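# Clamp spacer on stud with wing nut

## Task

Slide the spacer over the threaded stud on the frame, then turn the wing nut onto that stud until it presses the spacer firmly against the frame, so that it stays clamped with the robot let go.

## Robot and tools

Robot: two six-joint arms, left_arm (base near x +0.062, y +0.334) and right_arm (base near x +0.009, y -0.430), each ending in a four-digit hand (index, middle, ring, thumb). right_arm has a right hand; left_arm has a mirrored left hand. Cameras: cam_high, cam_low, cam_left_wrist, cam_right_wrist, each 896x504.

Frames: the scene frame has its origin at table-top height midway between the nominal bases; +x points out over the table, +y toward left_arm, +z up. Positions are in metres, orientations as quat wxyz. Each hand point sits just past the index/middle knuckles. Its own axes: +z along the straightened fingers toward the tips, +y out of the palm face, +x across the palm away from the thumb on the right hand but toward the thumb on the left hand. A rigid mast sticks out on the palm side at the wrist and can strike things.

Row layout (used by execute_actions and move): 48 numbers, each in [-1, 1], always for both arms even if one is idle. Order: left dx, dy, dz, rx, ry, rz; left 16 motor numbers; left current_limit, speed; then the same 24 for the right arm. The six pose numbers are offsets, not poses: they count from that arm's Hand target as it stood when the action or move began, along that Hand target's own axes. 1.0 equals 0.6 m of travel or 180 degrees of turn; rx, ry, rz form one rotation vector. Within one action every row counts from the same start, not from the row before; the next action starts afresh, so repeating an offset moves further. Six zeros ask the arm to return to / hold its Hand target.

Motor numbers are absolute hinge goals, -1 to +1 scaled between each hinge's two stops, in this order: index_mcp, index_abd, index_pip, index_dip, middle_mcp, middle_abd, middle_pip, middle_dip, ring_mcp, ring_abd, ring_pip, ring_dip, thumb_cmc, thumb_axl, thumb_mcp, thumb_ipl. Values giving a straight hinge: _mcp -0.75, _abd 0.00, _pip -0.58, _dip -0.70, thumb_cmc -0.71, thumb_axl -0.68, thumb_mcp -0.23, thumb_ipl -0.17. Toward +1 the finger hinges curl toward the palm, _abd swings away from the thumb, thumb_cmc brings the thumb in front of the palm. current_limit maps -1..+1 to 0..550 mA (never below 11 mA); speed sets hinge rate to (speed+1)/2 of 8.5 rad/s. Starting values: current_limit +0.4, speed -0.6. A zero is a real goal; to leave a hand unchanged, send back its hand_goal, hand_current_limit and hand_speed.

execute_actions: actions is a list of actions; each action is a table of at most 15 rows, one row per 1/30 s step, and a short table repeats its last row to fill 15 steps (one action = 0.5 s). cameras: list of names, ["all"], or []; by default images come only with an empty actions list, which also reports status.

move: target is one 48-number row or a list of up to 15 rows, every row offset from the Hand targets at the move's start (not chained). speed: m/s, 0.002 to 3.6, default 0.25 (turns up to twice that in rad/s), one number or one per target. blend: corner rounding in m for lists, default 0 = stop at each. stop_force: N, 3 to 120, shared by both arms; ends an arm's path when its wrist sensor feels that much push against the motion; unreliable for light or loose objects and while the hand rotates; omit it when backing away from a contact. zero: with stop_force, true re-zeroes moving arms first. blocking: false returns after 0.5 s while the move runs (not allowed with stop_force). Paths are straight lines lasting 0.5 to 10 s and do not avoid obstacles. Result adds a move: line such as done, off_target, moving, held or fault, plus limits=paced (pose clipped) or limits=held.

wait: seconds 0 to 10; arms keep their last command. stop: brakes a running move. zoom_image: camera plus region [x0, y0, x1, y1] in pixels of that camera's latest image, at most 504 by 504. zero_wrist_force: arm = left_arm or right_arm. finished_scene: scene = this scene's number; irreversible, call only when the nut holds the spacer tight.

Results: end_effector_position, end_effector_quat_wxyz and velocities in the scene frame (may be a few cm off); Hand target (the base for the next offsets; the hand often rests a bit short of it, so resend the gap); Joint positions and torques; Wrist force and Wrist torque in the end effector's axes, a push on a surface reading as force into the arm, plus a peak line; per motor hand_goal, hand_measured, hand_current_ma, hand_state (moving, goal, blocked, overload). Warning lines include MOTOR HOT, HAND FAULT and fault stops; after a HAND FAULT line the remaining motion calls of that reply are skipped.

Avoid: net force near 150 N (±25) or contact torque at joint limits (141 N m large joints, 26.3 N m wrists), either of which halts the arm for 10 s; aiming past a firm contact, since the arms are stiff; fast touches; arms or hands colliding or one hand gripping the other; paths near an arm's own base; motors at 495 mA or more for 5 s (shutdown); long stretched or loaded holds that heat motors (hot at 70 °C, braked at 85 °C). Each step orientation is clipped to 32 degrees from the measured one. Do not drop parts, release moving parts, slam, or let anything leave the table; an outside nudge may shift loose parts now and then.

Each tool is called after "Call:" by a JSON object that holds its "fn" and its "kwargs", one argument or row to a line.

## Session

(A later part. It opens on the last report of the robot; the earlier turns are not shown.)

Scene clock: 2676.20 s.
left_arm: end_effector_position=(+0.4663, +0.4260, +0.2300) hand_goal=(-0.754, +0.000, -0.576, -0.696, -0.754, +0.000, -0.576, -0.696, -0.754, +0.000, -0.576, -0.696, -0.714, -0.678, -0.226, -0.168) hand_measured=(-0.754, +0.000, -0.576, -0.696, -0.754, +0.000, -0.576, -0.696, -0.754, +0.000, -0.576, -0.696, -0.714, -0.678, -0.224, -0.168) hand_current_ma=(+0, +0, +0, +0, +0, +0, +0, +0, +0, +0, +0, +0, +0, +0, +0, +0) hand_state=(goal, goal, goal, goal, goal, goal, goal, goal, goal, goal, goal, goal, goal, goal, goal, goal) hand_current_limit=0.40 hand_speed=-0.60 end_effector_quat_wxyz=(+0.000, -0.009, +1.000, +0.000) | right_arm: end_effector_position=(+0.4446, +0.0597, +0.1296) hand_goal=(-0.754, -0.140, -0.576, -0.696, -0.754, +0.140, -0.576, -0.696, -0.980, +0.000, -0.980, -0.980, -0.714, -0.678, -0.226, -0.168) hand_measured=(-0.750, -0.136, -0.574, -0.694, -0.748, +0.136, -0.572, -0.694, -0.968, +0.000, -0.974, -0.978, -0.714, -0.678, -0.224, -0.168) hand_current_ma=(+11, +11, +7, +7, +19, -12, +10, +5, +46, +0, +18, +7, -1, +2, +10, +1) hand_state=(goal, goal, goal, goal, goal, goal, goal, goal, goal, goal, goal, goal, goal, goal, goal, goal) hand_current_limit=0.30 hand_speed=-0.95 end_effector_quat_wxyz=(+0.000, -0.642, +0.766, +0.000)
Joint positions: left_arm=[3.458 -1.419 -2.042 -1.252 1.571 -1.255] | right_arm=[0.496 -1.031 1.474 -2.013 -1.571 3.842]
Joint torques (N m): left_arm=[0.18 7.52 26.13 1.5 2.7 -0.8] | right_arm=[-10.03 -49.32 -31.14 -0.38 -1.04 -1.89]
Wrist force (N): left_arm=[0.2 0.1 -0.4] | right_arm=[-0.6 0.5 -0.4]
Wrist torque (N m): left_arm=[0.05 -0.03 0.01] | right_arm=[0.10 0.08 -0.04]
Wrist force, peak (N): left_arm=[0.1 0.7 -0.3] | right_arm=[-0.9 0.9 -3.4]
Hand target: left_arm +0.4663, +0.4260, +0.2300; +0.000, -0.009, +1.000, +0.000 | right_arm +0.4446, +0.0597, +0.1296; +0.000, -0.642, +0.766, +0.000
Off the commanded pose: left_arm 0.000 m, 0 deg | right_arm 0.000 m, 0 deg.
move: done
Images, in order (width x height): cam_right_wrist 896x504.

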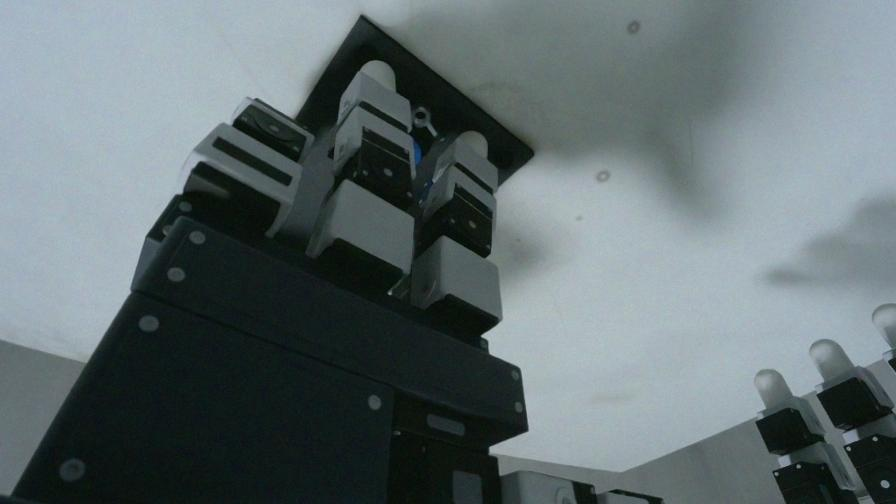

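Call:
{"fn": "move", "kwargs": {
  "target": [
    [0,0,0,0,0,0,-0.754,0,-0.576,-0.696,-0.754,0,-0.576,-0.696,-0.754,0,-0.576,-0.696,-0.714,-0.678,-0.226,-0.168,0.4,-0.6, 0,0.0,-0.035,0,0,0, -0.754,-0.14,-0.576,-0.696,-0.754,0.14,-0.576,-0.696,-0.98,0,-0.98,-0.98,-0.714,-0.678,-0.226,-0.168,0.3,-0.95],
    [0,0,0,0,0,0,-0.754,0,-0.576,-0.696,-0.754,0,-0.576,-0.696,-0.754,0,-0.576,-0.696,-0.714,-0.678,-0.226,-0.168,0.4,-0.6, -0.0372,-0.0158,-0.035,0,0,0.1056, -0.754,-0.14,-0.576,-0.696,-0.754,0.14,-0.576,-0.696,-0.98,0,-0.98,-0.98,-0.714,-0.678,-0.226,-0.168,0.3,-0.95]
  ],
  "speed": 0.08,
  "cameras": ["cam_right_wrist"]
}}

Call:
{"fn": "zoom_image", "kwargs": {
  "camera": "cam_right_wrist",
  "region": [350, 30, 570, 170]
}}

Scene clock: 2705.23 s.
left_arm: end_effector_position=(+0.4663, +0.4260, +0.2300) hand_goal=(-0.754, +0.000, -0.576, -0.696, -0.754, +0.000, -0.576, -0.696, -0.754, +0.000, -0.576, -0.696, -0.714, -0.678, -0.226, -0.168) hand_measured=(-0.754, +0.000, -0.576, -0.696, -0.754, +0.000, -0.576, -0.696, -0.754, +0.000, -0.576, -0.696, -0.714, -0.678, -0.224, -0.168) hand_current_ma=(+0, +0, +0, +0, +0, +0, +0, +0, +0, +0, +0, +0, +0, +0, +0, +0) hand_state=(goal, goal, goal, goal, goal, goal, goal, goal, goal, goal, goal, goal, goal, goal, goal, goal) hand_current_limit=0.40 hand_speed=-0.60 end_effector_quat_wxyz=(+0.000, -0.009, +1.000, +0.000) | right_arm: end_effector_position=(+0.4578, +0.0801, +0.1506) hand_goal=(-0.754, -0.140, -0.576, -0.696, -0.754, +0.140, -0.576, -0.696, -0.980, +0.000, -0.980, -0.980, -0.714, -0.678, -0.226, -0.168) hand_measured=(-0.750, -0.136, -0.574, -0.694, -0.748, +0.136, -0.572, -0.694, -0.968, +0.000, -0.974, -0.978, -0.714, -0.678, -0.224, -0.168) hand_current_ma=(+11, +11, +7, +7, +19, -11, +10, +5, +46, +0, +18, +7, -1, +2, +10, +1) hand_state=(goal, goal, goal, goal, goal, goal, goal, goal, goal, goal, goal, goal, goal, goal, goal, goal) hand_current_limit=0.30 hand_speed=-0.95 end_effector_quat_wxyz=(+0.000, -0.507, +0.862, +0.000)
Joint positions: left_arm=[3.458 -1.419 -2.042 -1.252 1.571 -1.255] | right_arm=[0.494 -1.062 1.465 -1.973 -1.571 4.172]
Joint torques (N m): left_arm=[0.2 7.44 25.84 1.55 2.67 -0.74] | right_arm=[10.06 -48.71 -11.13 -4.45 -0.63 2]
Wrist force (N): left_arm=[0.0 0.2 -0.3] | right_arm=[-0.4 0.7 -0.6]
Wrist torque (N m): left_arm=[0.05 -0.01 -0.01] | right_arm=[0.16 0.08 -0.15]
Wrist force, peak (N): left_arm=[-0.2 0.3 -0.8] | right_arm=[-0.8 0.8 -0.5]
Hand target: left_arm +0.4663, +0.4260, +0.2300; +0.000, -0.009, +1.000, +0.000 | right_arm +0.4578, +0.0801, +0.1506; +0.000, -0.507, +0.862, +0.000
Off the commanded pose: left_arm 0.000 m, 0 deg | right_arm 0.000 m, 0 deg.
move: done
Images, in order (width x height): cam_right_wrist 896x504.

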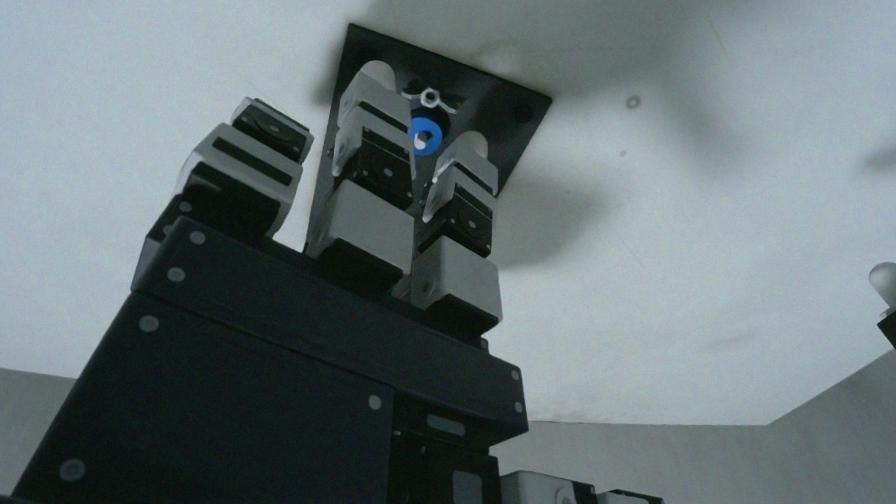

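Scaled by 2.291.

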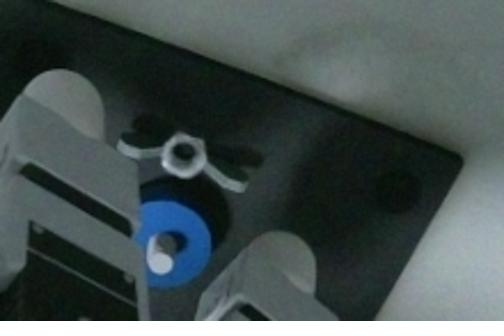

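Call:
{"fn": "move", "kwargs": {
  "target": [
    [0,0,0,0,0,0,-0.754,0,-0.576,-0.696,-0.754,0,-0.576,-0.696,-0.754,0,-0.576,-0.696,-0.714,-0.678,-0.226,-0.168,0.4,-0.6, 0.0423,-0.006,0,0,0,-0.1028, -0.754,-0.14,-0.576,-0.696,-0.754,0.14,-0.576,-0.696,-0.98,0,-0.98,-0.98,-0.714,-0.678,-0.226,-0.168,0.3,-0.95]
  ],
  "speed": 0.08,
  "cameras": ["cam_right_wrist"]
}}

Call:
{"fn": "zoom_image", "kwargs": {
  "camera": "cam_right_wrist",
  "region": [350, 30, 570, 170]
}}

Scene clock: 2762.03 s.
left_arm: end_effector_position=(+0.4663, +0.4260, +0.2300) hand_goal=(-0.754, +0.000, -0.576, -0.696, -0.754, +0.000, -0.576, -0.696, -0.754, +0.000, -0.576, -0.696, -0.714, -0.678, -0.226, -0.168) hand_measured=(-0.754, +0.000, -0.576, -0.696, -0.754, +0.000, -0.576, -0.696, -0.754, +0.000, -0.576, -0.696, -0.714, -0.678, -0.224, -0.168) hand_current_ma=(+0, +0, +0, +0, +0, +0, +0, +0, +0, +0, +0, +0, +0, +0, +0, +0) hand_state=(goal, goal, goal, goal, goal, goal, goal, goal, goal, goal, goal, goal, goal, goal, goal, goal) hand_current_limit=0.40 hand_speed=-0.60 end_effector_quat_wxyz=(+0.000, -0.009, +1.000, +0.000) | right_arm: end_effector_position=(+0.4487, +0.0561, +0.1506) hand_goal=(-0.754, -0.140, -0.576, -0.696, -0.754, +0.140, -0.576, -0.696, -0.980, +0.000, -0.980, -0.980, -0.714, -0.678, -0.226, -0.168) hand_measured=(-0.750, -0.136, -0.574, -0.694, -0.748, +0.136, -0.572, -0.694, -0.968, +0.000, -0.974, -0.978, -0.714, -0.678, -0.224, -0.168) hand_current_ma=(+11, +11, +7, +7, +18, -11, +10, +5, +46, +0, +18, +7, -1, +2, +10, +1) hand_state=(goal, goal, goal, goal, goal, goal, goal, goal, goal, goal, goal, goal, goal, goal, goal, goal) hand_current_limit=0.30 hand_speed=-0.95 end_effector_quat_wxyz=(+0.000, -0.639, +0.769, +0.000)
Joint positions: left_arm=[3.458 -1.419 -2.042 -1.252 1.571 -1.255] | right_arm=[0.488 -1.052 1.448 -1.967 -1.571 3.843]
Joint torques (N m): left_arm=[0.77 7.11 26.79 1.64 2.71 -0.95] | right_arm=[-11.09 -35.72 -32.38 -0.36 1.53 -2.06]
Wrist force (N): left_arm=[0.0 0.2 -0.4] | right_arm=[-0.7 0.4 -0.2]
Wrist torque (N m): left_arm=[0.07 -0.01 0.00] | right_arm=[0.08 0.12 -0.06]
Wrist force, peak (N): left_arm=[0.0 0.5 -0.6] | right_arm=[-0.6 0.9 -0.4]
Hand target: left_arm +0.4663, +0.4260, +0.2300; +0.000, -0.009, +1.000, +0.000 | right_arm +0.4487, +0.0561, +0.1506; +0.000, -0.639, +0.769, +0.000
Off the commanded pose: left_arm 0.000 m, 0 deg | right_arm 0.000 m, 0 deg.
move: done
Images, in order (width x height): cam_right_wrist 896x504.

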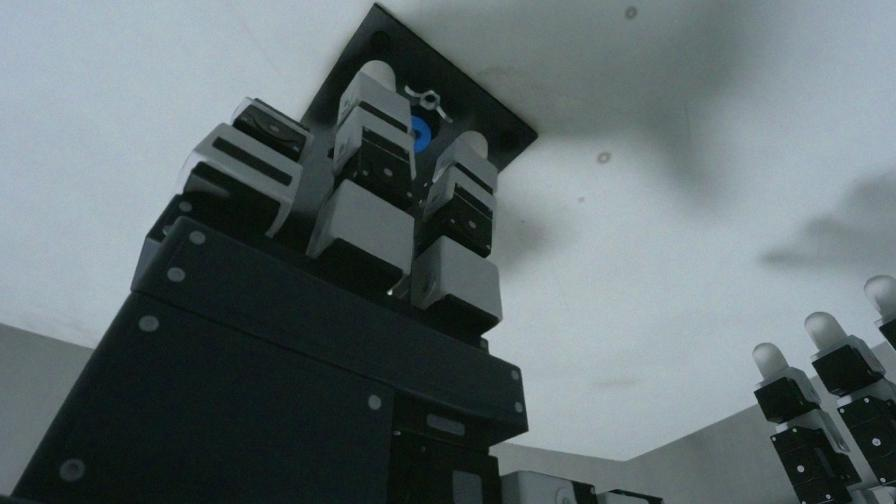

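Scaled by 2.291.

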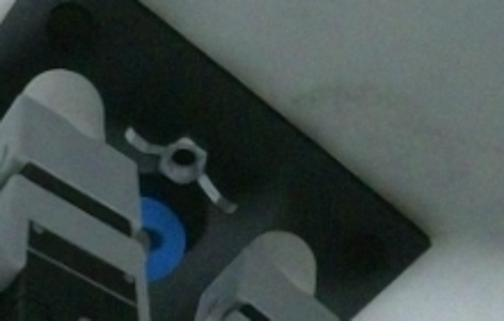

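Call:
{"fn": "move", "kwargs": {
  "target": [
    [0,0,0,0,0,0,-0.754,0,-0.576,-0.696,-0.754,0,-0.576,-0.696,-0.754,0,-0.576,-0.696,-0.714,-0.678,-0.226,-0.168,0.4,-0.6, 0.0103,-0.0017,0,0,0,-0.0222, -0.754,-0.14,-0.576,-0.696,-0.754,0.14,-0.576,-0.696,-0.98,0,-0.98,-0.98,-0.714,-0.678,-0.226,-0.168,0.3,-0.95],
    [0,0,0,0,0,0,-0.754,0,-0.576,-0.696,-0.754,0,-0.576,-0.696,-0.754,0,-0.576,-0.696,-0.714,-0.678,-0.226,-0.168,0.4,-0.6, 0.0103,-0.0017,0.0283,0,0,-0.0222, -0.754,-0.14,-0.576,-0.696,-0.754,0.14,-0.576,-0.696,-0.98,0,-0.98,-0.98,-0.714,-0.678,-0.226,-0.168,0.3,-0.95]
  ],
  "speed": 0.04,
  "cameras": ["cam_right_wrist"]
}}

Call:
{"fn": "zoom_image", "kwargs": {
  "camera": "cam_right_wrist",
  "region": [350, 30, 570, 170]
}}

Scene clock: 2781.70 s.
left_arm: end_effector_position=(+0.4663, +0.4260, +0.2300) hand_goal=(-0.754, +0.000, -0.576, -0.696, -0.754, +0.000, -0.576, -0.696, -0.754, +0.000, -0.576, -0.696, -0.714, -0.678, -0.226, -0.168) hand_measured=(-0.754, +0.000, -0.576, -0.696, -0.754, +0.000, -0.576, -0.696, -0.754, +0.000, -0.576, -0.696, -0.714, -0.678, -0.224, -0.168) hand_current_ma=(+0, +0, +0, +0, +0, +0, +0, +0, +0, +0, +0, +0, +0, +0, +0, +0) hand_state=(goal, goal, goal, goal, goal, goal, goal, goal, goal, goal, goal, goal, goal, goal, goal, goal) hand_current_limit=0.40 hand_speed=-0.60 end_effector_quat_wxyz=(+0.000, -0.009, +1.000, +0.000) | right_arm: end_effector_position=(+0.4485, +0.0499, +0.1338) hand_goal=(-0.754, -0.140, -0.576, -0.696, -0.754, +0.140, -0.576, -0.696, -0.980, +0.000, -0.980, -0.980, -0.714, -0.678, -0.226, -0.168) hand_measured=(-0.750, -0.136, -0.574, -0.694, -0.748, +0.136, -0.572, -0.694, -0.968, +0.000, -0.974, -0.978, -0.714, -0.678, -0.224, -0.168) hand_current_ma=(+11, +11, +7, +7, +18, -11, +10, +5, +46, +0, +18, +7, -1, +2, +10, +1) hand_state=(goal, goal, goal, goal, goal, goal, goal, goal, goal, goal, goal, goal, goal, goal, goal, goal) hand_current_limit=0.30 hand_speed=-0.95 end_effector_quat_wxyz=(+0.000, -0.666, +0.746, +0.000)
Joint positions: left_arm=[3.458 -1.419 -2.042 -1.252 1.571 -1.255] | right_arm=[0.485 -1.033 1.464 -2.002 -1.571 3.771]
Joint torques (N m): left_arm=[1.04 7.67 26.29 1.4 2.69 -0.86] | right_arm=[-11.61 -36.73 -11.04 -4.64 -1.1 -2.09]
Wrist force (N): left_arm=[0.0 0.5 -0.5] | right_arm=[-0.7 0.2 -0.2]
Wrist torque (N m): left_arm=[0.10 -0.01 -0.01] | right_arm=[0.03 0.11 -0.06]
Wrist force, peak (N): left_arm=[-0.2 0.5 -0.7] | right_arm=[-1.0 -0.1 -0.3]
Hand target: left_arm +0.4663, +0.4260, +0.2300; +0.000, -0.009, +1.000, +0.000 | right_arm +0.4485, +0.0499, +0.1337; +0.000, -0.666, +0.746, +0.000
Off the commanded pose: left_arm 0.000 m, 0 deg | right_arm 0.000 m, 0 deg.
move: done
Images, in order (width x height): cam_right_wrist 896x504.

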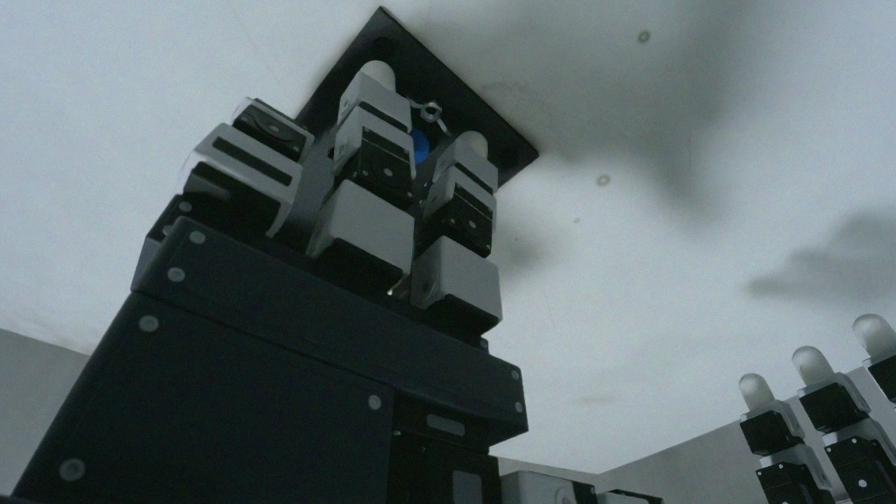

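Scaled by 2.291.

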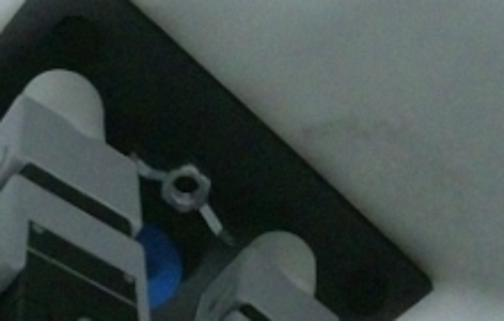

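Call:
{"fn": "move", "kwargs": {
  "target": [
    [0,0,0,0,0,0,-0.754,0,-0.576,-0.696,-0.754,0,-0.576,-0.696,-0.754,0,-0.576,-0.696,-0.714,-0.678,-0.226,-0.168,0.4,-0.6, 0,0,0.0083,0,0,0, -0.754,-0.14,-0.576,-0.696,-0.754,0.14,-0.576,-0.696,-0.98,0,-0.98,-0.98,-0.714,-0.678,-0.226,-0.168,0.3,-0.95]
  ],
  "speed": 0.01,
  "stop_force": 3,
  "cameras": ["cam_right_wrist"]
}}

Call:
{"fn": "zoom_image", "kwargs": {
  "camera": "cam_right_wrist",
  "region": [350, 30, 570, 170]
}}

Scene clock: 2791.53 s.
left_arm: end_effector_position=(+0.4663, +0.4260, +0.2300) hand_goal=(-0.754, +0.000, -0.576, -0.696, -0.754, +0.000, -0.576, -0.696, -0.754, +0.000, -0.576, -0.696, -0.714, -0.678, -0.226, -0.168) hand_measured=(-0.754, +0.000, -0.576, -0.696, -0.754, +0.000, -0.576, -0.696, -0.754, +0.000, -0.576, -0.696, -0.714, -0.678, -0.224, -0.168) hand_current_ma=(+0, +0, +0, +0, +0, +0, +0, +0, +0, +0, +0, +0, +0, +0, +0, +0) hand_state=(goal, goal, goal, goal, goal, goal, goal, goal, goal, goal, goal, goal, goal, goal, goal, goal) hand_current_limit=0.40 hand_speed=-0.60 end_effector_quat_wxyz=(+0.000, -0.009, +1.000, +0.000) | right_arm: end_effector_position=(+0.4485, +0.0499, +0.1287) hand_goal=(-0.754, -0.140, -0.576, -0.696, -0.754, +0.140, -0.576, -0.696, -0.980, +0.000, -0.980, -0.980, -0.714, -0.678, -0.226, -0.168) hand_measured=(-0.750, -0.136, -0.574, -0.694, -0.748, +0.136, -0.572, -0.694, -0.968, +0.000, -0.974, -0.978, -0.714, -0.678, -0.224, -0.168) hand_current_ma=(+11, +11, +7, +7, +18, -11, +10, +5, +46, +0, +18, +7, -1, +2, +10, +1) hand_state=(goal, goal, goal, goal, goal, goal, goal, goal, goal, goal, goal, goal, goal, goal, goal, goal) hand_current_limit=0.30 hand_speed=-0.95 end_effector_quat_wxyz=(+0.000, -0.666, +0.746, +0.000)
Joint positions: left_arm=[3.458 -1.419 -2.042 -1.252 1.571 -1.255] | right_arm=[0.485 -1.028 1.47 -2.014 -1.571 3.771]
Joint torques (N m): left_arm=[0.59 7.6 26.1 1.5 2.74 -0.77] | right_arm=[-11.74 -36.65 -10.39 -4.48 1.22 -2.12]
Wrist force (N): left_arm=[0.0 0.5 -0.3] | right_arm=[-0.7 0.4 -0.3]
Wrist torque (N m): left_arm=[0.09 -0.01 -0.01] | right_arm=[0.07 0.10 -0.05]
Wrist force, peak (N): left_arm=[-0.2 0.5 -0.6] | right_arm=[-0.9 0.6 -0.6]
Hand target: left_arm +0.4663, +0.4260, +0.2300; +0.000, -0.009, +1.000, +0.000 | right_arm +0.4485, +0.0499, +0.1287; +0.000, -0.666, +0.746, +0.000
Off the commanded pose: left_arm 0.000 m, 0 deg | right_arm 0.000 m, 0 deg.
move: done
Images, in order (width x height): cam_right_wrist 896x504.

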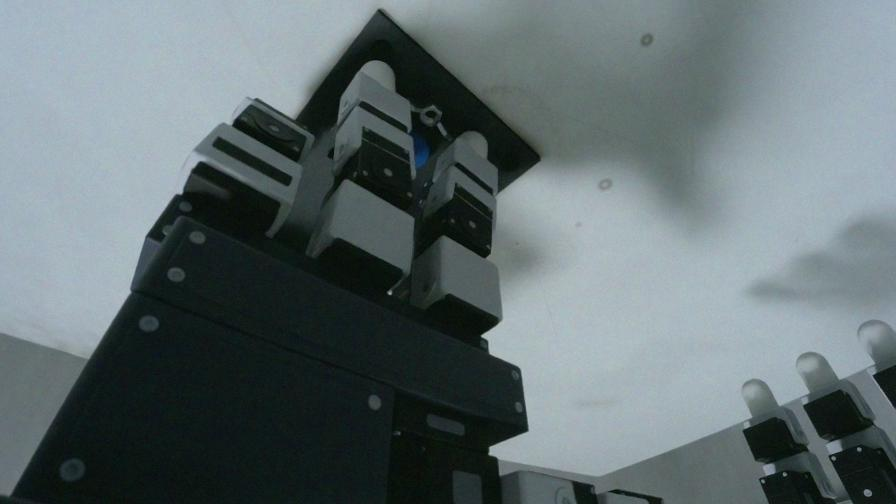

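Scaled by 2.291.

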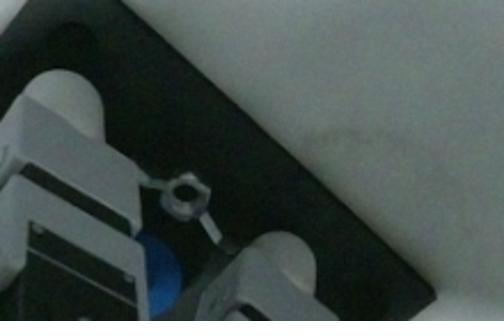

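Call:
{"fn": "move", "kwargs": {
  "target": [
    [0,0,0,0,0,0,-0.754,0,-0.576,-0.696,-0.754,0,-0.576,-0.696,-0.754,0,-0.576,-0.696,-0.714,-0.678,-0.226,-0.168,0.4,-0.6, -0.0062,0.0005,0,0,0,0, -0.754,-0.14,-0.576,-0.696,-0.754,0.14,-0.576,-0.696,-0.98,0,-0.98,-0.98,-0.714,-0.678,-0.226,-0.168,0.3,-0.95],
    [0,0,0,0,0,0,-0.754,0,-0.576,-0.696,-0.754,0,-0.576,-0.696,-0.754,0,-0.576,-0.696,-0.714,-0.678,-0.226,-0.168,0.4,-0.6, -0.0062,0.0005,0,0,0,0, -0.754,-0.09,-0.576,-0.696,-0.754,0.09,-0.576,-0.696,-0.98,0,-0.98,-0.98,-0.714,-0.678,-0.226,-0.168,0.3,-0.95]
  ],
  "speed": 0.01,
  "cameras": ["cam_right_wrist"]
}}

Call:
{"fn": "zoom_image", "kwargs": {
  "camera": "cam_right_wrist",
  "region": [370, 50, 520, 150]
}}

Scene clock: 2819.70 s.
left_arm: end_effector_position=(+0.4663, +0.4260, +0.2300) hand_goal=(-0.754, +0.000, -0.576, -0.696, -0.754, +0.000, -0.576, -0.696, -0.754, +0.000, -0.576, -0.696, -0.714, -0.678, -0.226, -0.168) hand_measured=(-0.754, +0.000, -0.576, -0.696, -0.754, +0.000, -0.576, -0.696, -0.754, +0.000, -0.576, -0.696, -0.714, -0.678, -0.224, -0.168) hand_current_ma=(+0, +0, +0, +0, +0, +0, +0, +0, +0, +0, +0, +0, +0, +0, +0, +0) hand_state=(goal, goal, goal, goal, goal, goal, goal, goal, goal, goal, goal, goal, goal, goal, goal, goal) hand_current_limit=0.40 hand_speed=-0.60 end_effector_quat_wxyz=(+0.000, -0.009, +1.000, +0.000) | right_arm: end_effector_position=(+0.4486, +0.0536, +0.1287) hand_goal=(-0.754, -0.090, -0.576, -0.696, -0.754, +0.090, -0.576, -0.696, -0.980, +0.000, -0.980, -0.980, -0.714, -0.678, -0.226, -0.168) hand_measured=(-0.750, -0.092, -0.574, -0.694, -0.748, +0.092, -0.572, -0.694, -0.968, +0.000, -0.974, -0.978, -0.714, -0.678, -0.224, -0.168) hand_current_ma=(+11, -6, +7, +7, +18, +6, +10, +5, +46, +0, +18, +7, -1, +2, +10, +1) hand_state=(goal, goal, goal, goal, goal, goal, goal, goal, goal, goal, goal, goal, goal, goal, goal, goal) hand_current_limit=0.30 hand_speed=-0.95 end_effector_quat_wxyz=(+0.000, -0.666, +0.746, +0.000)
Joint positions: left_arm=[3.458 -1.419 -2.042 -1.252 1.571 -1.255] | right_arm=[0.49 -1.022 1.461 -2.01 -1.571 3.775]
Joint torques (N m): left_arm=[0.49 7.41 26.19 1.61 2.73 -0.79] | right_arm=[10.73 -36.56 -32.05 -0.39 1.4 2.03]
Wrist force (N): left_arm=[-0.2 0.4 -0.1] | right_arm=[-0.9 0.4 -0.3]
Wrist torque (N m): left_arm=[0.07 0.01 -0.02] | right_arm=[0.07 0.12 -0.19]
Wrist force, peak (N): left_arm=[0.0 0.5 -0.6] | right_arm=[-0.9 0.5 -0.6]
Hand target: left_arm +0.4663, +0.4260, +0.2300; +0.000, -0.009, +1.000, +0.000 | right_arm +0.4486, +0.0536, +0.1287; +0.000, -0.666, +0.746, +0.000
Off the commanded pose: left_arm 0.000 m, 0 deg | right_arm 0.000 m, 0 deg.
move: done
Images, in order (width x height): cam_right_wrist 896x504.

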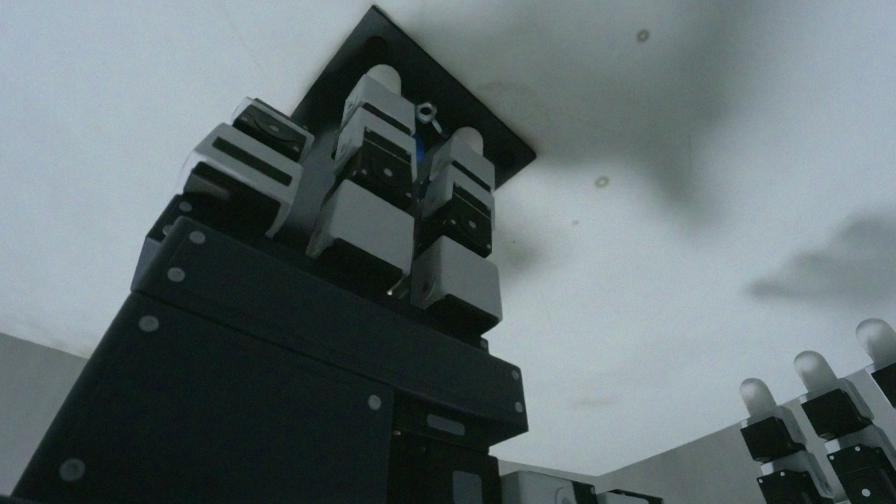

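Scaled by 3.360.

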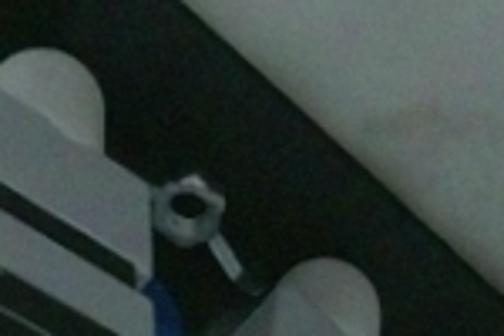

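Call:
{"fn": "move", "kwargs": {
  "target": [
    [0,0,0,0,0,0,-0.754,0,-0.576,-0.696,-0.754,0,-0.576,-0.696,-0.754,0,-0.576,-0.696,-0.714,-0.678,-0.226,-0.168,0.4,-0.6, -0.002,0.0,0,0,0,0, -0.754,-0.09,-0.576,-0.696,-0.754,0.09,-0.576,-0.696,-0.98,0,-0.98,-0.98,-0.714,-0.678,-0.226,-0.168,0.3,-0.97],
    [0,0,0,0,0,0,-0.754,0,-0.576,-0.696,-0.754,0,-0.576,-0.696,-0.754,0,-0.576,-0.696,-0.714,-0.678,-0.226,-0.168,0.4,-0.6, -0.002,0.0,0,0,0,0, -0.754,0,-0.576,-0.696,-0.754,0,-0.576,-0.696,-0.98,0,-0.98,-0.98,-0.714,-0.678,-0.226,-0.168,0.3,-0.97],
    [0,0,0,0,0,0,-0.754,0,-0.576,-0.696,-0.754,0,-0.576,-0.696,-0.754,0,-0.576,-0.696,-0.714,-0.678,-0.226,-0.168,0.4,-0.6, -0.002,0.0,0,0,0,0, -0.754,0.1,-0.576,-0.696,-0.754,-0.1,-0.576,-0.696,-0.98,0,-0.98,-0.98,-0.714,-0.678,-0.226,-0.168,0.3,-0.97]
  ],
  "speed": 0.01,
  "cameras": ["cam_right_wrist"]
}}

Call:
{"fn": "zoom_image", "kwargs": {
  "camera": "cam_right_wrist",
  "region": [370, 50, 520, 150]
}}

Scene clock: 2832.33 s.
left_arm: end_effector_position=(+0.4663, +0.4260, +0.2300) hand_goal=(-0.754, +0.000, -0.576, -0.696, -0.754, +0.000, -0.576, -0.696, -0.754, +0.000, -0.576, -0.696, -0.714, -0.678, -0.226, -0.168) hand_measured=(-0.754, +0.000, -0.576, -0.696, -0.754, +0.000, -0.576, -0.696, -0.754, +0.000, -0.576, -0.696, -0.714, -0.678, -0.224, -0.168) hand_current_ma=(+0, +0, +0, +0, +0, +0, +0, +0, +0, +0, +0, +0, +0, +0, +0, +0) hand_state=(goal, goal, goal, goal, goal, goal, goal, goal, goal, goal, goal, goal, goal, goal, goal, goal) hand_current_limit=0.40 hand_speed=-0.60 end_effector_quat_wxyz=(+0.000, -0.009, +1.000, +0.000) | right_arm: end_effector_position=(+0.4488, +0.0548, +0.1287) hand_goal=(-0.754, +0.100, -0.576, -0.696, -0.754, -0.100, -0.576, -0.696, -0.980, +0.000, -0.980, -0.980, -0.714, -0.678, -0.226, -0.168) hand_measured=(-0.752, -0.062, -0.574, -0.694, -0.748, +0.060, -0.572, -0.694, -0.968, +0.000, -0.974, -0.978, -0.714, -0.678, -0.224, -0.168) hand_current_ma=(+5, -336, +4, +6, +18, +331, +10, +5, +46, +0, +18, +7, -1, +2, +10, +1) hand_state=(goal, moving, goal, goal, goal, moving, goal, goal, goal, goal, goal, goal, goal, goal, goal, goal) hand_current_limit=0.30 hand_speed=-0.97 end_effector_quat_wxyz=(+0.000, -0.666, +0.746, +0.000)
Joint positions: left_arm=[3.458 -1.419 -2.042 -1.252 1.571 -1.255] | right_arm=[0.491 -1.02 1.458 -2.009 -1.571 3.777]
Joint torques (N m): left_arm=[0.7 7.21 26.48 1.55 2.74 -0.89] | right_arm=[9.95 -36.5 -31.45 -0.43 -0.68 2.01]
Wrist force (N): left_arm=[0.1 0.3 -0.6] | right_arm=[-0.7 0.8 -0.2]
Wrist torque (N m): left_arm=[0.09 -0.04 0.01] | right_arm=[0.11 0.10 -0.17]
Wrist force, peak (N): left_arm=[-0.2 0.4 -0.7] | right_arm=[-0.9 0.5 -0.6]
Hand target: left_arm +0.4663, +0.4260, +0.2300; +0.000, -0.009, +1.000, +0.000 | right_arm +0.4488, +0.0548, +0.1287; +0.000, -0.666, +0.746, +0.000
Off the commanded pose: left_arm 0.000 m, 0 deg | right_arm 0.000 m, 0 deg.
move: done
Images, in order (width x height): cam_right_wrist 896x504.

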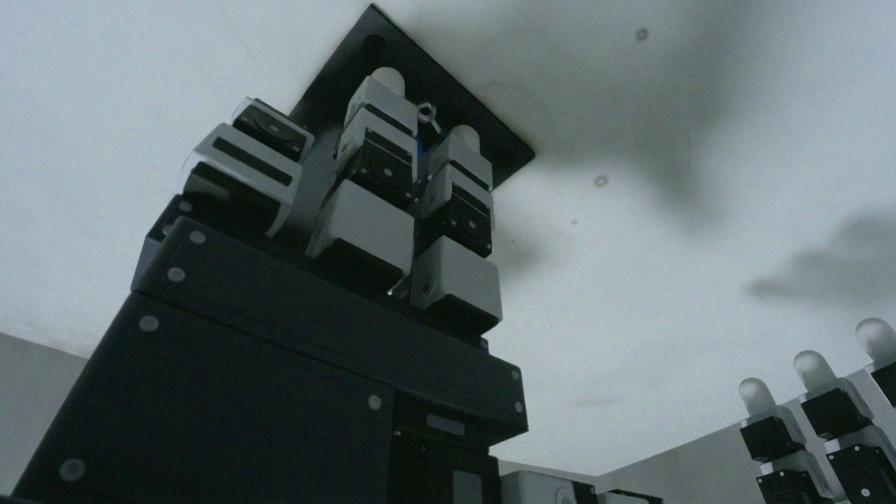

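Scaled by 3.360.

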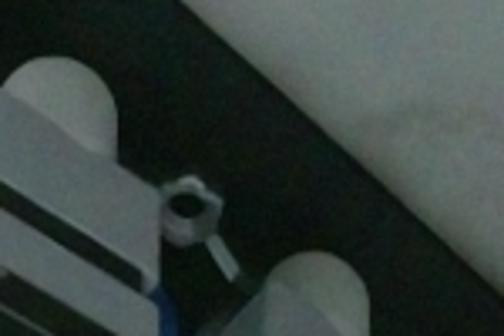

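Call:
{"fn": "move", "kwargs": {
  "target": [
    [0,0,0,0,0,0,-0.754,0,-0.576,-0.696,-0.754,0,-0.576,-0.696,-0.754,0,-0.576,-0.696,-0.714,-0.678,-0.226,-0.168,0.4,-0.6, 0,0.0,0,0,0,0, -0.754,0.1,-0.576,-0.696,-0.754,-0.1,-0.576,-0.696,-0.98,0,-0.98,-0.98,-0.714,-0.678,-0.226,-0.168,0.3,-0.97],
    [0,0,0,0,0,0,-0.754,0,-0.576,-0.696,-0.754,0,-0.576,-0.696,-0.754,0,-0.576,-0.696,-0.714,-0.678,-0.226,-0.168,0.4,-0.6, 0,0.0,-0.0167,0,0,0, -0.754,0.1,-0.576,-0.696,-0.754,-0.1,-0.576,-0.696,-0.98,0,-0.98,-0.98,-0.714,-0.678,-0.226,-0.168,0.3,-0.97]
  ],
  "speed": 0.01,
  "cameras": ["cam_right_wrist"]
}}

Call:
{"fn": "zoom_image", "kwargs": {
  "camera": "cam_right_wrist",
  "region": [370, 50, 520, 150]
}}

Scene clock: 2844.80 s.
left_arm: end_effector_position=(+0.4663, +0.4260, +0.2300) hand_goal=(-0.754, +0.000, -0.576, -0.696, -0.754, +0.000, -0.576, -0.696, -0.754, +0.000, -0.576, -0.696, -0.714, -0.678, -0.226, -0.168) hand_measured=(-0.754, +0.000, -0.576, -0.696, -0.754, +0.000, -0.576, -0.696, -0.754, +0.000, -0.576, -0.696, -0.714, -0.678, -0.224, -0.168) hand_current_ma=(+0, +0, +0, +0, +0, +0, +0, +0, +0, +0, +0, +0, +0, +0, +0, +0) hand_state=(goal, goal, goal, goal, goal, goal, goal, goal, goal, goal, goal, goal, goal, goal, goal, goal) hand_current_limit=0.40 hand_speed=-0.60 end_effector_quat_wxyz=(+0.000, -0.009, +1.000, +0.000) | right_arm: end_effector_position=(+0.4488, +0.0548, +0.1385) hand_goal=(-0.754, +0.100, -0.576, -0.696, -0.754, -0.100, -0.576, -0.696, -0.980, +0.000, -0.980, -0.980, -0.714, -0.678, -0.226, -0.168) hand_measured=(-0.754, -0.062, -0.576, -0.694, -0.748, +0.060, -0.572, -0.694, -0.968, +0.000, -0.974, -0.978, -0.714, -0.678, -0.224, -0.168) hand_current_ma=(+1, -357, +2, +4, +18, +357, +10, +5, +46, +0, +18, +7, -1, +2, +10, +1) hand_state=(goal, blocked, goal, goal, goal, blocked, goal, goal, goal, goal, goal, goal, goal, goal, goal, goal) hand_current_limit=0.30 hand_speed=-0.97 end_effector_quat_wxyz=(+0.000, -0.666, +0.746, +0.000)
Joint positions: left_arm=[3.458 -1.419 -2.042 -1.252 1.571 -1.255] | right_arm=[0.491 -1.03 1.446 -1.987 -1.571 3.777]
Joint torques (N m): left_arm=[0.54 7.32 26.29 1.47 2.83 -0.87] | right_arm=[9.81 -49.61 -31.29 -0.55 -0.82 2.02]
Wrist force (N): left_arm=[0.1 0.4 -0.5] | right_arm=[-0.8 0.5 -0.1]
Wrist torque (N m): left_arm=[0.10 -0.03 0.00] | right_arm=[0.07 0.11 -0.17]
Wrist force, peak (N): left_arm=[-0.1 0.6 -0.6] | right_arm=[-1.0 0.7 -0.5]
Hand target: left_arm +0.4663, +0.4260, +0.2300; +0.000, -0.009, +1.000, +0.000 | right_arm +0.4488, +0.0548, +0.1387; +0.000, -0.666, +0.746, +0.000
Off the commanded pose: left_arm 0.000 m, 0 deg | right_arm 0.000 m, 0 deg.
move: done
Images, in order (width x height): cam_right_wrist 896x504.

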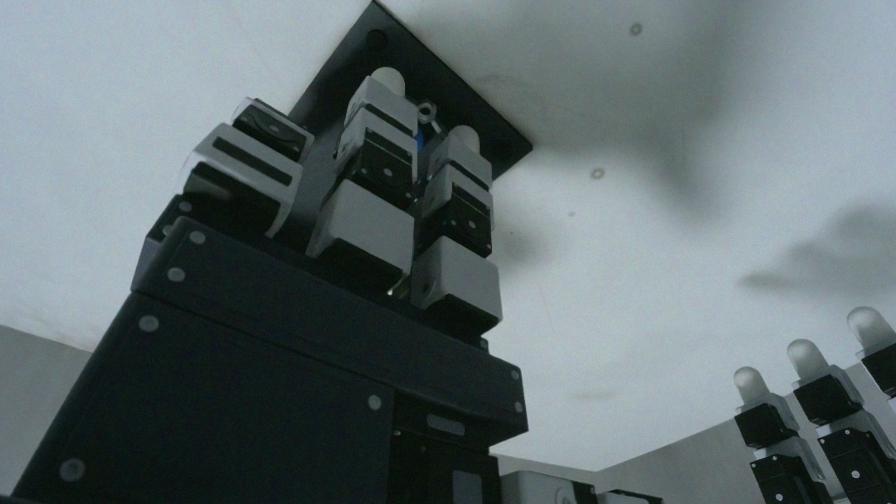

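Scaled by 3.360.

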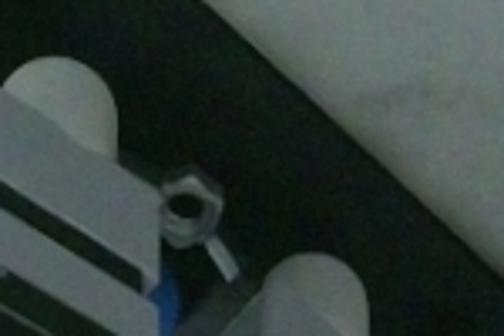

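Call:
{"fn": "move", "kwargs": {
  "target": [
    [0,0,0,0,0,0,-0.754,0,-0.576,-0.696,-0.754,0,-0.576,-0.696,-0.754,0,-0.576,-0.696,-0.714,-0.678,-0.226,-0.168,0.4,-0.6, 0,0.0,-0.0488,0,0,0, -0.754,0.1,-0.576,-0.696,-0.754,-0.1,-0.576,-0.696,-0.98,0,-0.98,-0.98,-0.714,-0.678,-0.226,-0.168,0.3,-0.97],
    [0,0,0,0,0,0,-0.754,0,-0.576,-0.696,-0.754,0,-0.576,-0.696,-0.754,0,-0.576,-0.696,-0.714,-0.678,-0.226,-0.168,0.4,-0.6, -0.0005,-0.0492,-0.0488,0,0,0, -0.754,0.1,-0.576,-0.696,-0.754,-0.1,-0.576,-0.696,-0.98,0,-0.98,-0.98,-0.714,-0.678,-0.226,-0.168,0.3,-0.97]
  ],
  "speed": 0.03,
  "cameras": ["cam_right_wrist"]
}}

Call:
{"fn": "zoom_image", "kwargs": {
  "camera": "cam_right_wrist",
  "region": [370, 50, 520, 150]
}}

Scene clock: 2864.57 s.
left_arm: end_effector_position=(+0.4663, +0.4260, +0.2300) hand_goal=(-0.754, +0.000, -0.576, -0.696, -0.754, +0.000, -0.576, -0.696, -0.754, +0.000, -0.576, -0.696, -0.714, -0.678, -0.226, -0.168) hand_measured=(-0.754, +0.000, -0.576, -0.696, -0.754, +0.000, -0.576, -0.696, -0.754, +0.000, -0.576, -0.696, -0.714, -0.678, -0.224, -0.168) hand_current_ma=(+0, +0, +0, +0, +0, +0, +0, +0, +0, +0, +0, +0, +0, +0, +0, +0) hand_state=(goal, goal, goal, goal, goal, goal, goal, goal, goal, goal, goal, goal, goal, goal, goal, goal) hand_current_limit=0.40 hand_speed=-0.60 end_effector_quat_wxyz=(+0.000, -0.009, +1.000, +0.000) | right_arm: end_effector_position=(+0.4780, +0.0517, +0.1680) hand_goal=(-0.754, +0.100, -0.576, -0.696, -0.754, -0.100, -0.576, -0.696, -0.980, +0.000, -0.980, -0.980, -0.714, -0.678, -0.226, -0.168) hand_measured=(-0.754, -0.062, -0.576, -0.694, -0.748, +0.060, -0.572, -0.694, -0.968, +0.000, -0.974, -0.978, -0.714, -0.678, -0.224, -0.168) hand_current_ma=(+0, -358, +2, +4, +18, +357, +10, +5, +46, +0, +18, +7, -1, +2, +10, +1) hand_state=(goal, blocked, goal, goal, goal, blocked, goal, goal, goal, goal, goal, goal, goal, goal, goal, goal) hand_current_limit=0.30 hand_speed=-0.97 end_effector_quat_wxyz=(+0.000, -0.666, +0.746, +0.000)
Joint positions: left_arm=[3.458 -1.419 -2.042 -1.252 1.571 -1.255] | right_arm=[0.467 -1.009 1.332 -1.894 -1.571 3.752]
Joint torques (N m): left_arm=[0.66 7.19 26.02 1.48 2.84 -0.92] | right_arm=[-10.43 -37.84 -32.6 -0.36 1.79 -2.29]
Wrist force (N): left_arm=[0.2 0.3 -0.4] | right_arm=[-0.8 0.3 -0.1]
Wrist torque (N m): left_arm=[0.07 -0.03 0.01] | right_arm=[0.04 0.11 -0.06]
Wrist force, peak (N): left_arm=[0.0 0.7 -0.4] | right_arm=[-0.9 0.3 -0.5]
Hand target: left_arm +0.4663, +0.4260, +0.2300; +0.000, -0.009, +1.000, +0.000 | right_arm +0.4781, +0.0517, +0.1680; +0.000, -0.666, +0.746, +0.000
Off the commanded pose: left_arm 0.000 m, 0 deg | right_arm 0.000 m, 0 deg.
move: done
Images, in order (width x height): cam_right_wrist 896x504.

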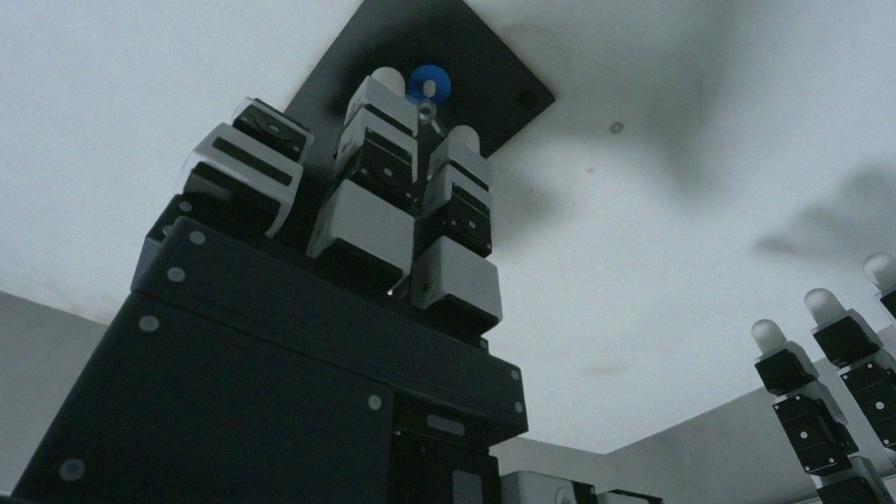

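Scaled by 3.360.

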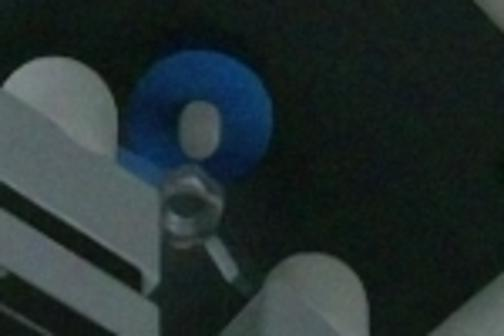

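Call:
{"fn": "zoom_image", "kwargs": {
  "camera": "cam_right_wrist",
  "region": [400, 60, 460, 130]
}}

Scaled by 7.200.

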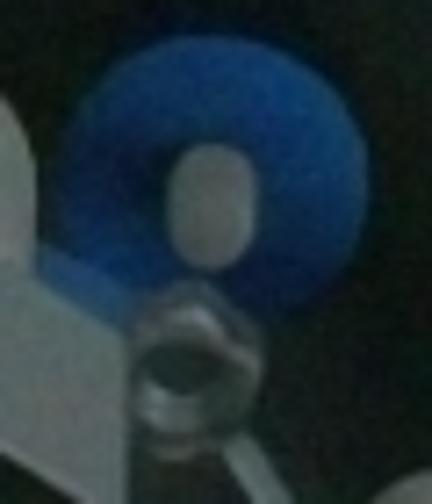

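Call:
{"fn": "wait", "kwargs": {
  "seconds": 0,
  "cameras": ["cam_left_wrist","cam_low"]
}}

Call:
{"fn": "zoom_image", "kwargs": {
  "camera": "cam_low",
  "region": [430, 260, 530, 330]
}}

Scene clock: 2922.67 s.
left_arm: end_effector_position=(+0.4663, +0.4260, +0.2300) hand_goal=(-0.754, +0.000, -0.576, -0.696, -0.754, +0.000, -0.576, -0.696, -0.754, +0.000, -0.576, -0.696, -0.714, -0.678, -0.226, -0.168) hand_measured=(-0.754, +0.000, -0.576, -0.696, -0.754, +0.000, -0.576, -0.696, -0.754, +0.000, -0.576, -0.696, -0.714, -0.678, -0.224, -0.168) hand_current_ma=(+0, +0, +0, +0, +0, +0, +0, +0, +0, +0, +0, +0, +0, +0, +0, +0) hand_state=(goal, goal, goal, goal, goal, goal, goal, goal, goal, goal, goal, goal, goal, goal, goal, goal) hand_current_limit=0.40 hand_speed=-0.60 end_effector_quat_wxyz=(+0.000, -0.009, +1.000, +0.000) | right_arm: end_effector_position=(+0.4781, +0.0517, +0.1680) hand_goal=(-0.754, +0.100, -0.576, -0.696, -0.754, -0.100, -0.576, -0.696, -0.980, +0.000, -0.980, -0.980, -0.714, -0.678, -0.226, -0.168) hand_measured=(-0.754, -0.062, -0.576, -0.694, -0.748, +0.060, -0.572, -0.694, -0.968, +0.000, -0.974, -0.978, -0.714, -0.678, -0.224, -0.168) hand_current_ma=(+0, -357, +2, +4, +18, +357, +10, +5, +46, +0, +18, +7, -1, +2, +10, +1) hand_state=(goal, blocked, goal, goal, goal, blocked, goal, goal, goal, goal, goal, goal, goal, goal, goal, goal) hand_current_limit=0.30 hand_speed=-0.97 end_effector_quat_wxyz=(+0.000, -0.666, +0.746, +0.000)
Joint positions: left_arm=[3.458 -1.419 -2.042 -1.252 1.571 -1.255] | right_arm=[0.467 -1.009 1.332 -1.894 -1.571 3.752]
Joint torques (N m): left_arm=[0.33 7.75 26.24 1.57 2.87 -0.97] | right_arm=[-11.16 -38.37 -32.82 -0.34 1 -2.12]
Wrist force (N): left_arm=[-0.1 0.4 -0.5] | right_arm=[-0.7 0.3 -0.2]
Wrist torque (N m): left_arm=[0.10 -0.01 -0.02] | right_arm=[0.05 0.11 -0.06]
Wrist force, peak (N): left_arm=[-0.1 0.7 -0.4] | right_arm=[-1.0 0.3 -0.3]
Hand target: left_arm +0.4663, +0.4260, +0.2300; +0.000, -0.009, +1.000, +0.000 | right_arm +0.4781, +0.0517, +0.1680; +0.000, -0.666, +0.746, +0.000
Off the commanded pose: left_arm 0.000 m, 0 deg | right_arm 0.000 m, 0 deg.
Images, in order (width x height): cam_low 896x504, cam_left_wrist 896x504.

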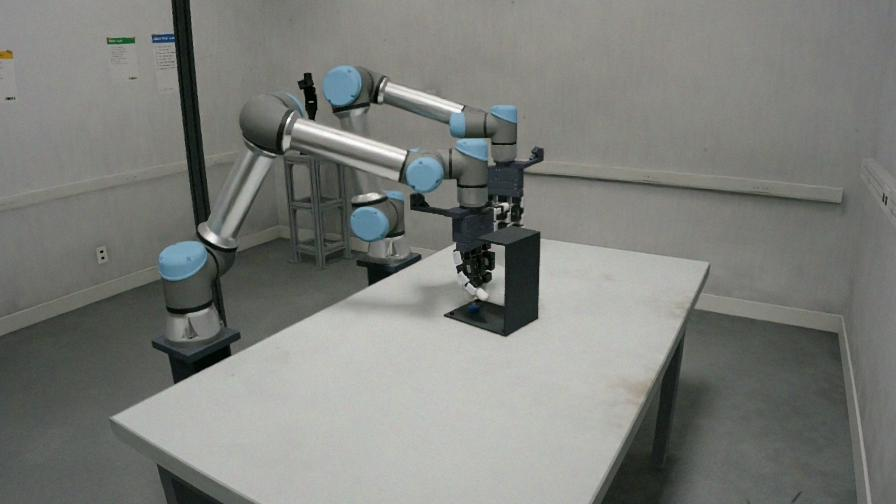

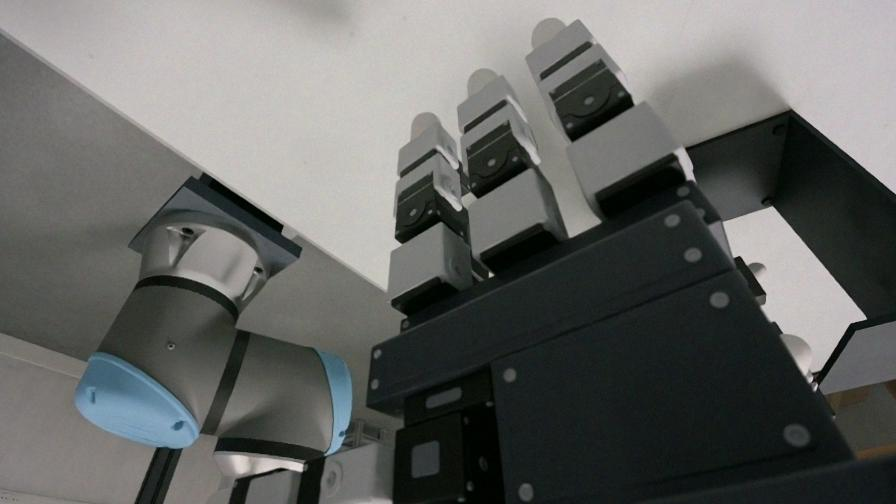

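Scaled by 5.040.

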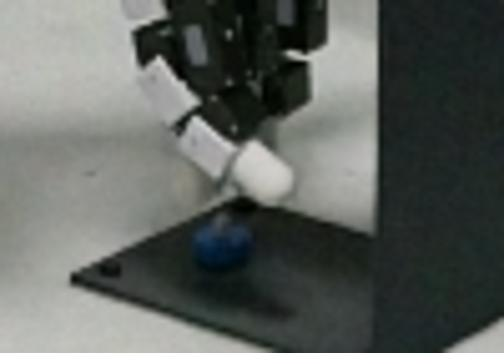

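Call:
{"fn": "move", "kwargs": {
  "target": [
    [0,0,0,0,0,0,-0.754,0,-0.576,-0.696,-0.754,0,-0.576,-0.696,-0.754,0,-0.576,-0.696,-0.714,-0.678,-0.226,-0.168,0.4,-0.6, -0.00275,0.00583,0,0,0,0, -0.754,0.1,-0.576,-0.696,-0.754,-0.1,-0.576,-0.696,-0.98,0,-0.98,-0.98,-0.714,-0.678,-0.226,-0.168,0.3,-0.97]
  ],
  "speed": 0.02,
  "cameras": ["cam_right_wrist"]
}}

Call:
{"fn": "zoom_image", "kwargs": {
  "camera": "cam_right_wrist",
  "region": [400, 60, 460, 130]
}}

Scene clock: 2969.17 s.
left_arm: end_effector_position=(+0.4663, +0.4260, +0.2300) hand_goal=(-0.754, +0.000, -0.576, -0.696, -0.754, +0.000, -0.576, -0.696, -0.754, +0.000, -0.576, -0.696, -0.714, -0.678, -0.226, -0.168) hand_measured=(-0.754, +0.000, -0.576, -0.696, -0.754, +0.000, -0.576, -0.696, -0.754, +0.000, -0.576, -0.696, -0.714, -0.678, -0.224, -0.168) hand_current_ma=(+0, +0, +0, +0, +0, +0, +0, +0, +0, +0, +0, +0, +0, +0, +0, +0) hand_state=(goal, goal, goal, goal, goal, goal, goal, goal, goal, goal, goal, goal, goal, goal, goal, goal) hand_current_limit=0.40 hand_speed=-0.60 end_effector_quat_wxyz=(+0.000, -0.009, +1.000, +0.000) | right_arm: end_effector_position=(+0.4751, +0.0536, +0.1680) hand_goal=(-0.754, +0.100, -0.576, -0.696, -0.754, -0.100, -0.576, -0.696, -0.980, +0.000, -0.980, -0.980, -0.714, -0.678, -0.226, -0.168) hand_measured=(-0.754, -0.062, -0.576, -0.694, -0.748, +0.060, -0.572, -0.694, -0.968, +0.000, -0.974, -0.978, -0.714, -0.678, -0.224, -0.168) hand_current_ma=(+0, -358, +2, +4, +18, +357, +10, +5, +46, +0, +18, +7, -1, +2, +10, +1) hand_state=(goal, blocked, goal, goal, goal, blocked, goal, goal, goal, goal, goal, goal, goal, goal, goal, goal) hand_current_limit=0.30 hand_speed=-0.97 end_effector_quat_wxyz=(+0.000, -0.666, +0.746, +0.000)
Joint positions: left_arm=[3.458 -1.419 -2.042 -1.252 1.571 -1.255] | right_arm=[0.471 -1.012 1.336 -1.896 -1.571 3.757]
Joint torques (N m): left_arm=[0.49 7.83 26.6 1.5 2.96 -0.81] | right_arm=[9.52 -51.41 -12.32 -4.6 -0.13 2.09]
Wrist force (N): left_arm=[0.0 0.4 -0.4] | right_arm=[-0.9 0.1 -0.4]
Wrist torque (N m): left_arm=[0.09 -0.01 -0.01] | right_arm=[0.05 0.14 -0.20]
Wrist force, peak (N): left_arm=[-0.2 0.6 -0.5] | right_arm=[-0.8 0.7 -0.3]
Hand target: left_arm +0.4663, +0.4260, +0.2300; +0.000, -0.009, +1.000, +0.000 | right_arm +0.4749, +0.0537, +0.1680; +0.000, -0.666, +0.746, +0.000
Off the commanded pose: left_arm 0.000 m, 0 deg | right_arm 0.000 m, 0 deg.
move: done
Images, in order (width x height): cam_right_wrist 896x504.

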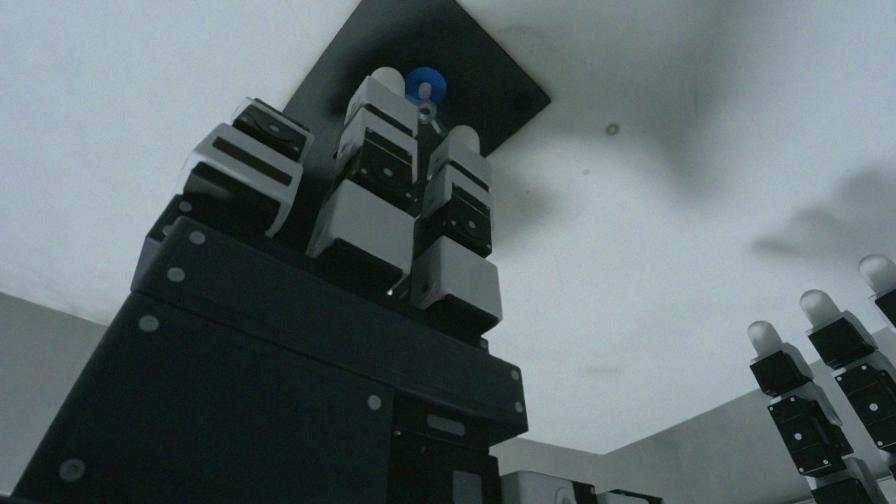

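Scaled by 7.200.

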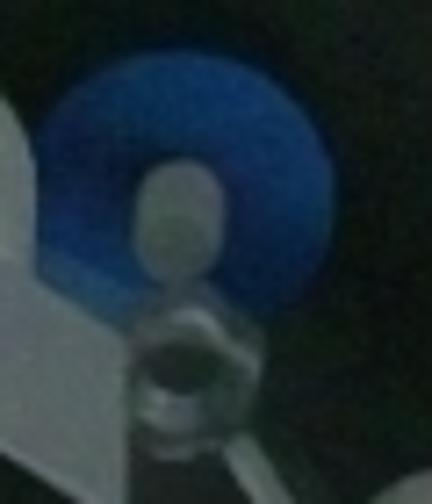

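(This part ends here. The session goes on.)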